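# Press the marked end of the ivory rocker switch down

## Task

Push the marked end of the ivory rocker switch down until it stays pressed, with the switch still lying flat; finish with neither gripper in contact with the switch, and with every drink can, parts box and small stack bin still upright.

## Robot and tools

ROBOT. Two arms, left_arm and right_arm, each with six joints and a gripper. In every row and joint list the joint order is waist, shoulder, elbow, wrist pitch, wrist yaw, wrist roll. Stated ranges in rad: waist -2.618 to 3.054, shoulder 0.000 to 3.142, elbow 0.000 to 3.142, wrist pitch -1.571 to 1.571, wrist yaw -1.571 to 1.571, wrist roll -2.094 to 2.094. The true end of a joint may differ by up to 0.059 rad. Bases: left_arm at (+0.035, +0.272, 0) m with quat_wxyz (+1.000, 0, 0, -0.009); right_arm at (+0.005, -0.244, 0) m with quat_wxyz (+1.000, 0, 0, -0.015).

FRAME. All reported hand positions and orientations use the scene frame: origin at table height halfway between the nominal bases, +z up, +x forward over the table, +y toward left_arm. Arm names do not match image sides. Each gripper's fingers point along its own +z and separate along its y; end_effector_position is the point between the pads, about 1 cm short of the tips. Reported hand poses can be off by a few cm, more at long reach.

execute_actions(actions, cameras). actions is a list of actions; each action is a table of up to 15 rows, each row one 1/30 s step; a shorter table repeats its final row to fill 15 steps. Every row is one flat list of 14 numbers in [-1, 1] covering both arms: left_arm's six joints then its opening, then right_arm's six joints then its opening. Joint entries are offsets, not poses: they count from the Joint targets in force when that action begins (not from the previous row), so sending the same offset again moves further. Scale: 1.0 equals 2.224 rad for waist, shoulder and elbow, and 8.485 rad for the three wrist joints. Opening is absolute: +1 fully open, -1 closed; to leave a gripper unchanged, resend its current command (0 means half). An action asking any joint to go over 0.059 rad beyond its range is rejected for both arms; a malformed action, or a failing first action, rejects the whole call. Images are returned only for an empty actions list or when cameras names them (["all"] for every camera).

move(target, speed, blend, opening_speed, grip_force, blocking, cameras). target is one 14-number row or a list of up to 15 rows, laid out and scaled as above; every row is an offset from the same current Joint targets, not from the previous row. All joints travel together toward it, so the hand follows a curve and avoids nothing. speed is in rad/s for the joint with the longest way to go, 0.01 to 12.57, default 0.5; one value or one per target. blend (rad) rounds corners between listed targets; 0 stops at each. opening_speed is the rate of the commanded opening per second on the -1..+1 scale, at least 0.2. grip_force is the pad force limit in newtons, 10 to 50, one value or one per arm; it persists. blocking=false returns after about 0.5 s while motion continues. The result adds a move: line, e.g. done, off_target (resting more than 0.035 rad from target), moving, held or fault, plus limits=held if steps were withheld. done does not mean no contact. Faster moves and targets set deeper past a contact press harder.

wait(seconds 0 to 10, cameras) lets time pass while arms hold their commands or a running move goes on. stop(cameras) brakes the current move, needing some room. zoom_image(camera, region) enlarges [x0, y0, x1, y1] pixels (at most 504 by 504, origin top-left) of the latest image from cam_head_left or cam_head_right. finished_scene(scene) ends the scene with its number; call nothing else after it in the same reply.

RESULTS. end_effector_position (m) and end_effector_quat_wxyz per gripper, scene frame. Joint positions (rad) and Joint velocities (rad/s) per arm, with the finger gap last (m; 0.094 when open); velocities may read within noise. Joint targets: the base for your next offsets. Tool commands: present gripper commands. grip_measured: measured opening on the command scale. Joint torques: total drive output including arm weight, positive toward larger angles. Calls with actions also list joint positions at some steps. Warnings: joint sent to its limit; joint command not followed (clearance check changed targets); MOTOR HOT near 75 °C; OVER-TEMPERATURE FAULT at 90 °C, after which that arm folds and idles.

MOTION LIMITS. Each target may lead its measured angle by at most 0.339 rad (first three joints) or 2.2 rad (wrists). Targets that would place a gripper over 200 mm from where it is get scaled back. Big offsets may take several actions; tiny ones may not start. To end a push, command targets back past the measured positions.

CAMERAS. cam_head_left and cam_head_right, both 896x504, on one rigid bar behind the arms; calibration may be off by a couple of degrees and several mm.

AVOID. Fast contact, slams, and pressing hard on the switch or table; touching between the two arms; anything touching a wrist-camera cable; knocking over the can, box or bin or pushing anything off the table; keeping arms stretched or straining, which heats motors. Press the switch with a slow, shallow motion, then lift clear so nothing touches it.

Each tool is called after ">>>" as name(argument=value, ...), one argument or row to a line, values as JSON.

## Session

>>> execute_actions(
  actions=[],
)

Scene clock: 0.00 s.
left_arm: end_effector_position=(+0.4384, +0.2535, +0.1110) grip_measured=+1.000 end_effector_quat_wxyz=(+0.579, +0.028, +0.810, -0.084) | right_arm: end_effector_position=(+0.3956, -0.2768, +0.0802) grip_measured=+1.000 end_effector_quat_wxyz=(+0.559, +0.035, +0.828, +0.021)
Joint positions: left_arm=[0.065 1.514 0.411 0.774 0.215 -0.036 0.094] | right_arm=[-0.117 1.567 0.353 0.827 -0.132 0.026 0.094]
Joint velocities: within noise
Joint torques (N m): no reading
Heat: left arm: 25 °C; right arm: 30 °C.
Joint targets: left_arm=[0.065 1.504 0.421 0.784 0.216 -0.036] | right_arm=[-0.117 1.560 0.360 0.835 -0.133 0.026]
Tool commands: left_gripper/opening=+1.0 right_gripper/opening=+1.0

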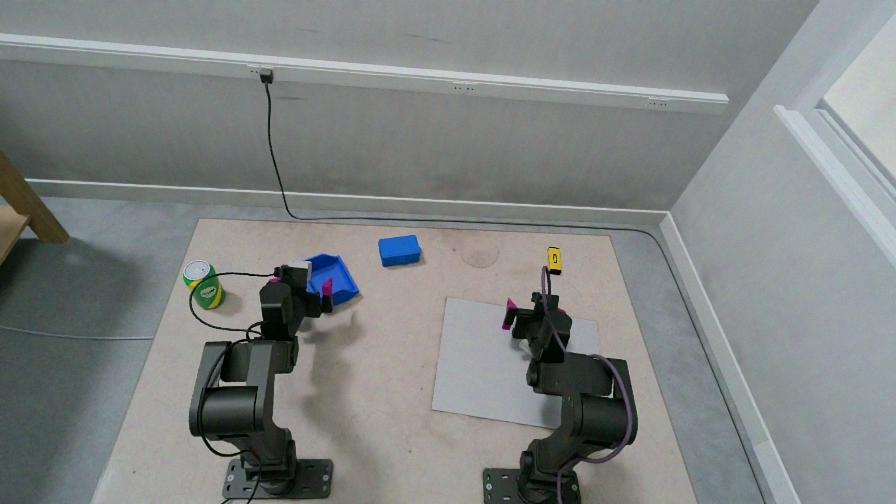

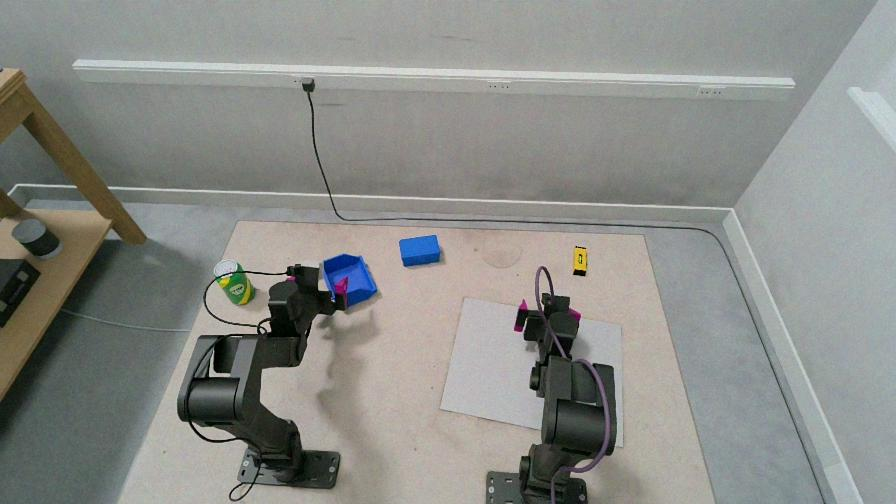

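>>> move(
  target=[0, 0, 0, 0, 0, 0, 1, -0.27, -0.2968, 0, -0.0395, 0.0157, -0.0031, -1],
  speed=1.0,
  opening_speed=1.5,
  cameras=["all"],
)

>>> zoom_image(
  camera="cam_head_left",
  region=[470, 290, 600, 420],
)

>>> zoom_image(
  camera="cam_head_right",
  region=[490, 300, 620, 430],
)

Scene clock: 3.37 s.
left_arm: end_effector_position=(+0.4384, +0.2535, +0.1110) grip_measured=+1.000 end_effector_quat_wxyz=(+0.579, +0.028, +0.810, -0.084) | right_arm: end_effector_position=(+0.2625, -0.4775, +0.2339) grip_measured=-0.996 end_effector_quat_wxyz=(+0.641, +0.262, +0.679, -0.246)
Joint positions: left_arm=[0.065 1.514 0.411 0.774 0.215 -0.036 0.094] | right_arm=[-0.713 0.909 0.353 0.497 -0.008 0.002 0]
Joint torques (N m): left_arm=[-0.03 -5.22 7.3 2.22 0.1 -0.04] | right_arm=[-0.4 -1.52 8.35 2.1 0.08 -0.05]
Heat: left arm: 26 °C; right arm: 30 °C.
Joint targets: left_arm=[0.065 1.504 0.421 0.784 0.216 -0.036] | right_arm=[-0.718 0.900 0.360 0.500 0.000 0.000]
move: done

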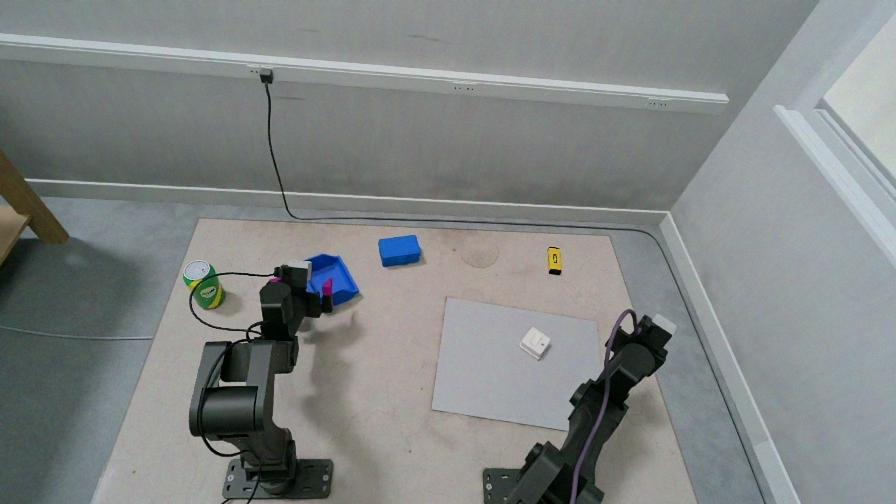

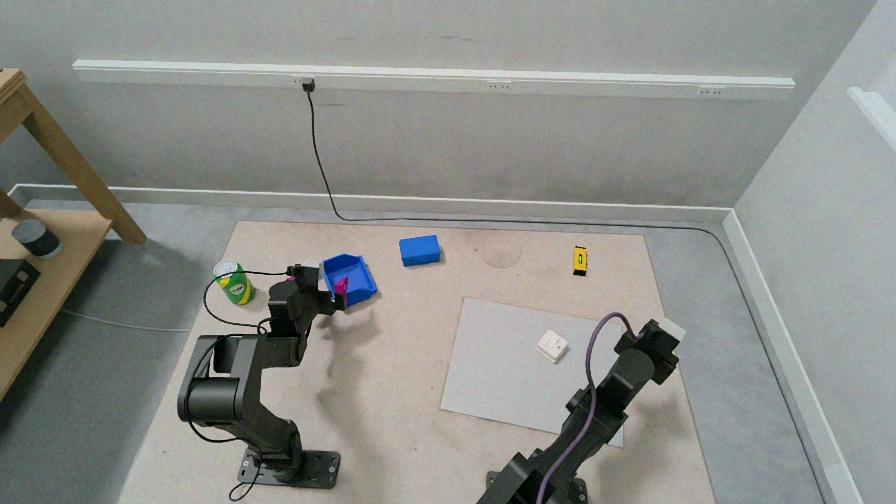

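Scaled by 3.877 from the camera's 896x504 image, which has a finer 1280x720 frame.

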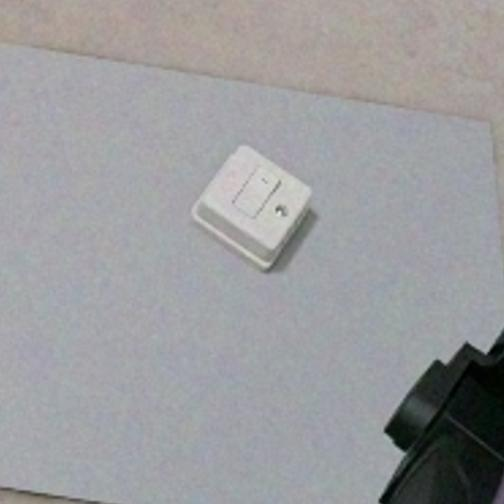

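Scaled by 3.877 from the camera's 896x504 image, which has a finer 1280x720 frame.

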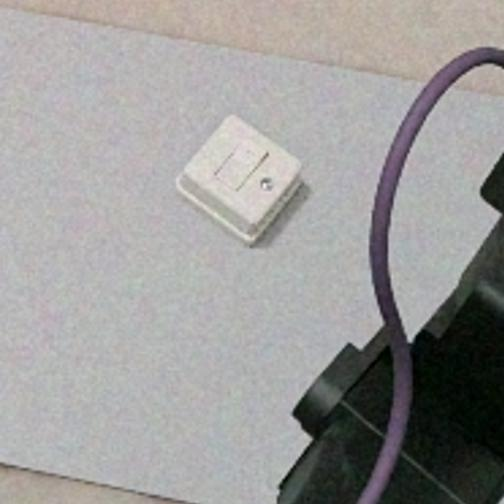

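>>> zoom_image(
  camera="cam_head_left",
  region=[515, 320, 555, 360],
)

>>> zoom_image(
  camera="cam_head_right",
  region=[532, 325, 572, 365],
)

Scaled by 12.600 from the camera's 896x504 image, which has a finer 1280x720 frame.

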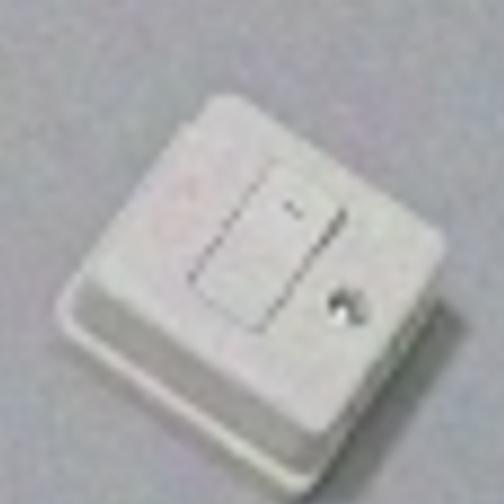

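Scaled by 12.600 from the camera's 896x504 image, which has a finer 1280x720 frame.

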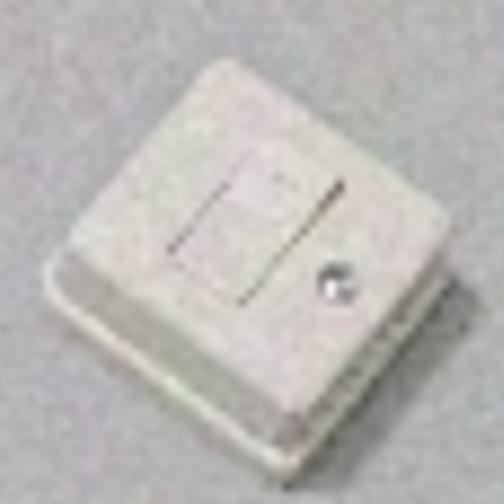

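>>> move(
  target=[
    [0, 0, 0, 0, 0, 0, 1, 0.2576, 0.4236, 0.4766, -0.1939, 0, 0, -1],
    [0, 0, 0, 0, 0, 0, 1, 0.2576, 0.4333, 0.4402, -0.1833, 0, 0, -1],
    [0, 0, 0, 0, 0, 0, 1, 0.2576, 0.4429, 0.4038, -0.1727, 0, 0, -1],
    [0, 0, 0, 0, 0, 0, 1, 0.2576, 0.4236, 0.4766, -0.1939, 0, 0, -1],
    [0, 0, 0, 0, 0, 0, 1, 0, 0, 0, 0, 0, 0, -1],
  ],
  speed=[1.2, 0.3, 0.1, 0.4, 1.5],
  blend=[0.03, 0.02, 0, 0.05, 0],
  cameras=["all"],
)

>>> zoom_image(
  camera="cam_head_left",
  region=[515, 320, 555, 360],
)

>>> zoom_image(
  camera="cam_head_right",
  region=[532, 325, 572, 365],
)

Scene clock: 17.17 s.
left_arm: end_effector_position=(+0.4384, +0.2535, +0.1110) grip_measured=+1.000 end_effector_quat_wxyz=(+0.579, +0.028, +0.810, -0.084) | right_arm: end_effector_position=(+0.2641, -0.4806, +0.2407) grip_measured=-0.997 end_effector_quat_wxyz=(+0.639, +0.265, +0.678, -0.248)
Joint positions: left_arm=[0.065 1.514 0.411 0.774 0.215 -0.036 0.094] | right_arm=[-0.713 0.916 0.385 0.472 0 0.002 0]
Joint torques (N m): left_arm=[-0.05 -5.16 7.31 2.24 0.09 -0.04] | right_arm=[-0.46 -2.15 5.87 2.44 0 -0.05]
Heat: left arm: 28 °C; right arm: 32 °C.
Joint targets: left_arm=[0.065 1.504 0.421 0.784 0.216 -0.036] | right_arm=[-0.718 0.900 0.360 0.500 0.000 -0.001]
move: done

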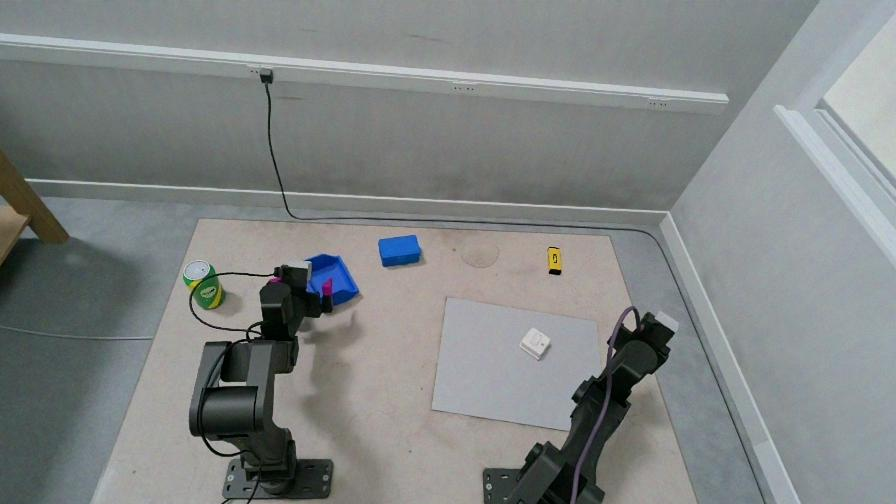

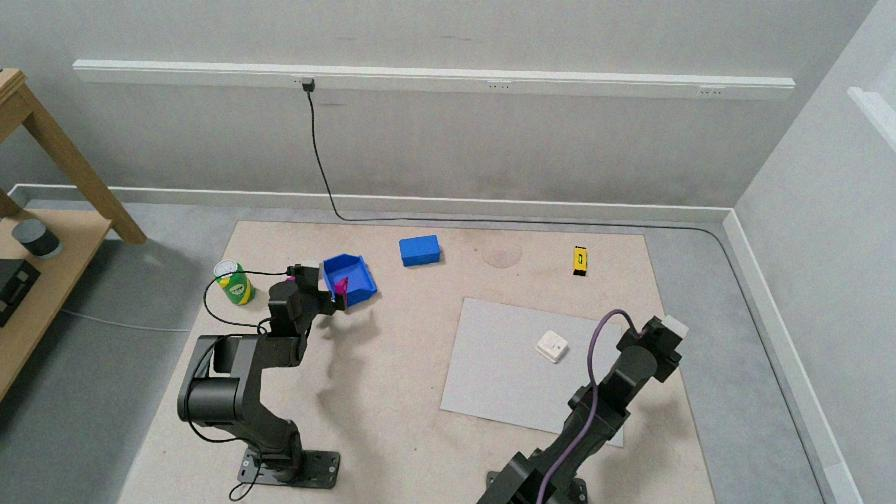

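Scaled by 12.600 from the camera's 896x504 image, which has a finer 1280x720 frame.

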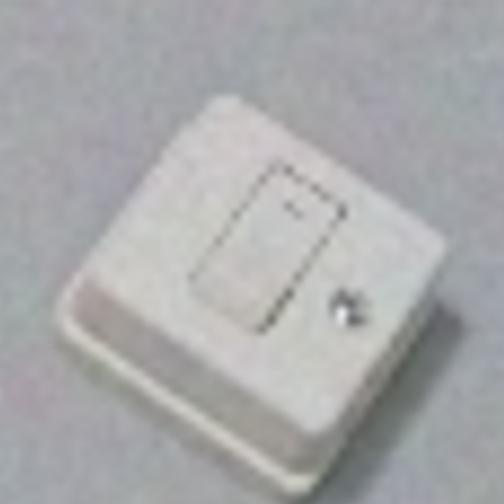

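Scaled by 12.600 from the camera's 896x504 image, which has a finer 1280x720 frame.

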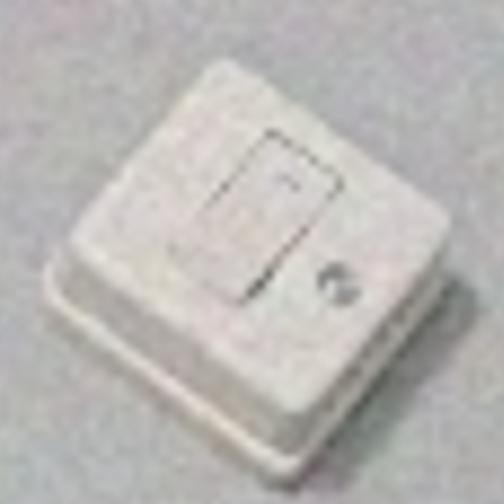

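>>> finished_scene(
  scene=2,
)

The scene is finished: the task was done.


## Next scene

The same job, from a new start.

>>> execute_actions(
  actions=[],
)

Scene clock: 0.00 s.
left_arm: end_effector_position=(+0.4273, +0.2847, +0.1115) grip_measured=+1.000 end_effector_quat_wxyz=(+0.604, -0.041, +0.796, +0.012) | right_arm: end_effector_position=(+0.4166, -0.2796, +0.1148) grip_measured=+1.000 end_effector_quat_wxyz=(+0.620, +0.064, +0.780, -0.054)
Joint positions: left_arm=[0.015 1.501 0.327 0.9 -0.072 -0.052 0.094] | right_arm=[-0.001 1.617 0.385 1.003 0.134 0.026 0.094]
Joint velocities: within noise
Joint torques (N m): no reading
Heat: left arm: 24 °C; right arm: 28 °C.
Joint targets: left_arm=[0.015 1.492 0.336 0.909 -0.072 -0.052] | right_arm=[-0.001 1.609 0.393 1.009 0.134 0.026]
Tool commands: left_gripper/opening=+1.0 right_gripper/opening=+1.0

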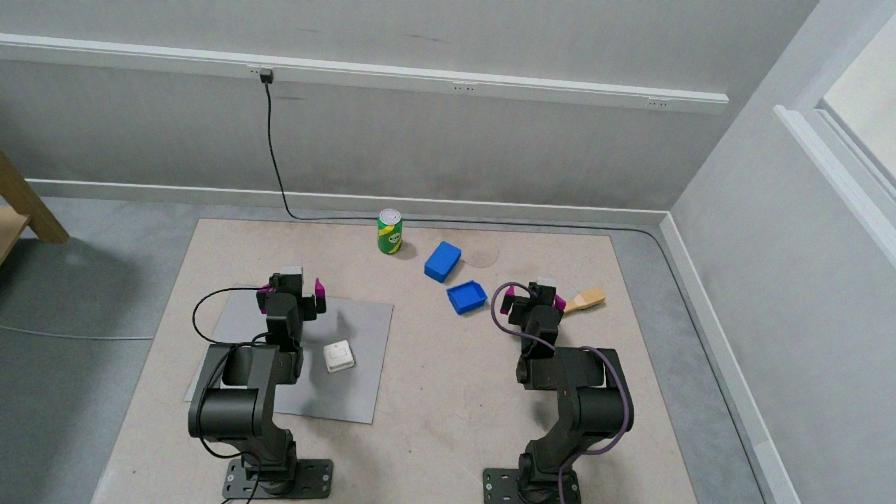

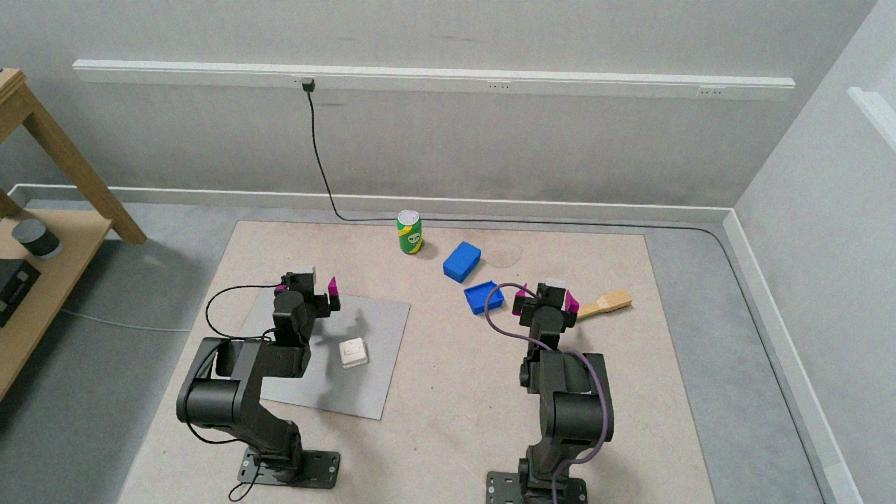

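The switch is already visible near the left arm. Zooming in on it.

>>> zoom_image(
  camera="cam_head_left",
  region=[318, 334, 358, 374],
)

>>> zoom_image(
  camera="cam_head_right",
  region=[334, 332, 374, 372],
)

Scaled by 12.600 from the camera's 896x504 image, which has a finer 1280x720 frame.

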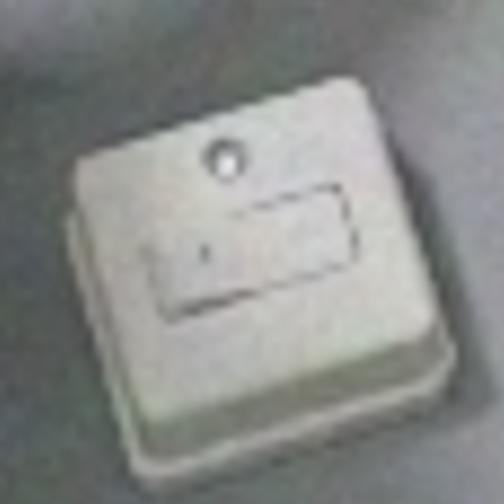

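Scaled by 12.600 from the camera's 896x504 image, which has a finer 1280x720 frame.

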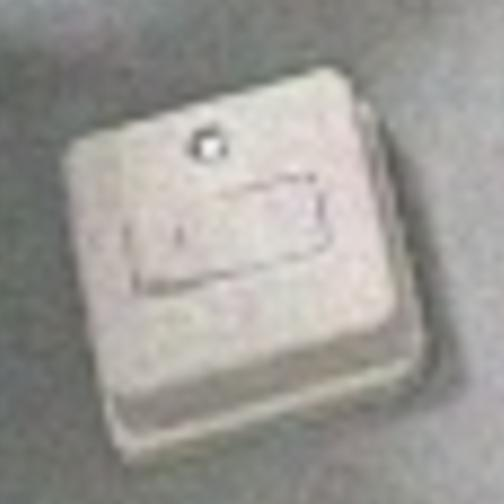

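>>> move(
  target=[
    [-0.0742, -0.0863, 0.1637, -0.1307, 0.0085, 0.0061, -1, 0, 0, 0, 0, 0, 0, 1],
    [-0.1515, 0.0472, 0.3570, -0.2374, 0.0085, 0.0061, -1, 0, 0, 0, 0, 0, 0, 1],
    [-0.1515, 0.0591, 0.3244, -0.2262, 0.0085, 0.0061, -1, 0, 0, 0, 0, 0, 0, 1],
    [-0.1515, 0.0710, 0.2918, -0.2150, 0.0085, 0.0061, -1, 0, 0, 0, 0, 0, 0, 1],
    [-0.1515, 0.0472, 0.3570, -0.2374, 0.0085, 0.0061, -1, 0, 0, 0, 0, 0, 0, 1],
    [0.0292, -0.0863, 0.1637, -0.1307, 0.0085, 0.0061, -1, 0, 0, 0, 0, 0, 0, 1],
  ],
  speed=[1.2, 1.2, 0.3, 0.1, 0.4, 1.2],
  blend=[0.15, 0.03, 0.02, 0, 0.05, 0],
  opening_speed=1.5,
  cameras=["all"],
)

>>> zoom_image(
  camera="cam_head_left",
  region=[318, 334, 358, 374],
)

>>> zoom_image(
  camera="cam_head_right",
  region=[334, 332, 374, 372],
)

Scene clock: 16.90 s.
left_arm: end_effector_position=(+0.3915, +0.2940, +0.0935) grip_measured=-0.995 end_effector_quat_wxyz=(+0.355, -0.033, +0.934, +0.010) | right_arm: end_effector_position=(+0.4166, -0.2796, +0.1147) grip_measured=+1.000 end_effector_quat_wxyz=(+0.620, +0.064, +0.780, -0.054)
Joint positions: left_arm=[0.074 1.329 0.707 -0.221 -0.005 -0.012 0] | right_arm=[-0.001 1.617 0.385 1.002 0.134 0.026 0.094]
Joint torques (N m): left_arm=[0.29 -6.56 6.9 1.97 0.06 0.08] | right_arm=[-0.01 -5.33 5.97 2.14 0.02 -0.03]
Heat: left arm: 26 °C; right arm: 31 °C.
Joint targets: left_arm=[0.080 1.300 0.700 -0.199 0.000 -0.001] | right_arm=[-0.001 1.609 0.393 1.009 0.134 0.026]
move: done

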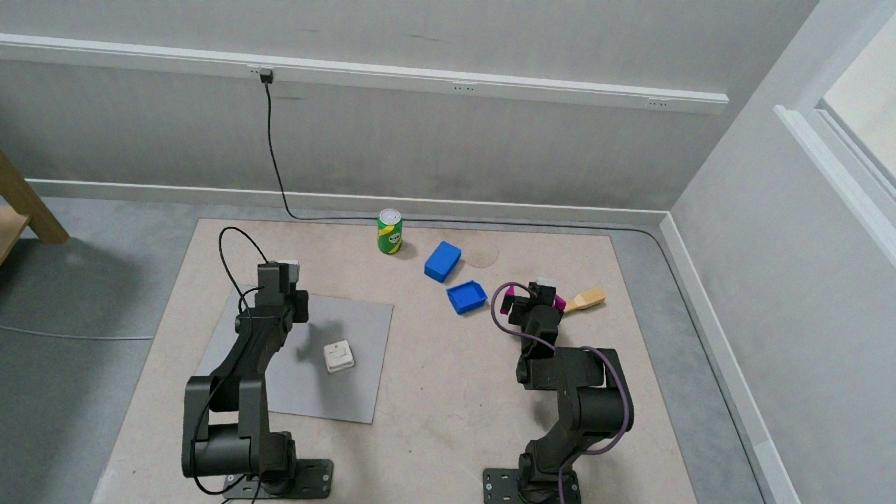

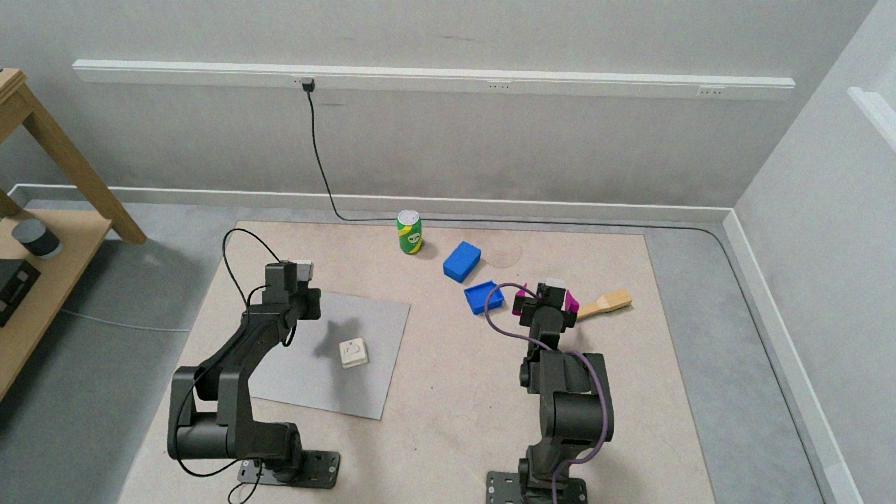

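Scaled by 12.600 from the camera's 896x504 image, which has a finer 1280x720 frame.

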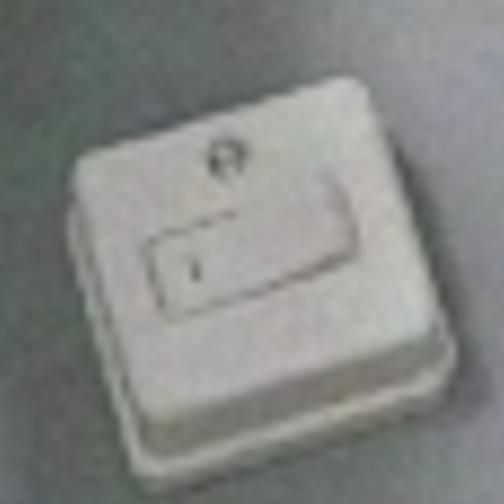

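Scaled by 12.600 from the camera's 896x504 image, which has a finer 1280x720 frame.

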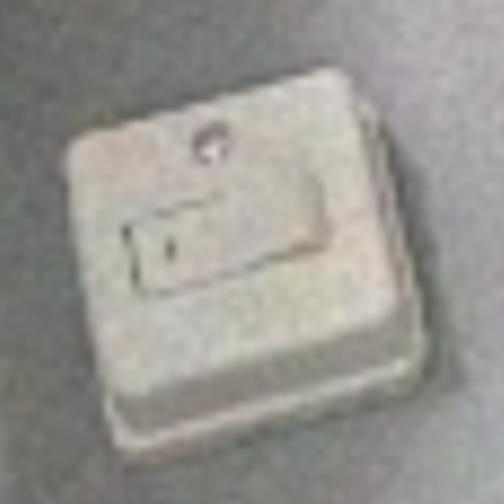

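>>> finished_scene(
  scene=3,
)

The scene is finished: the task was done.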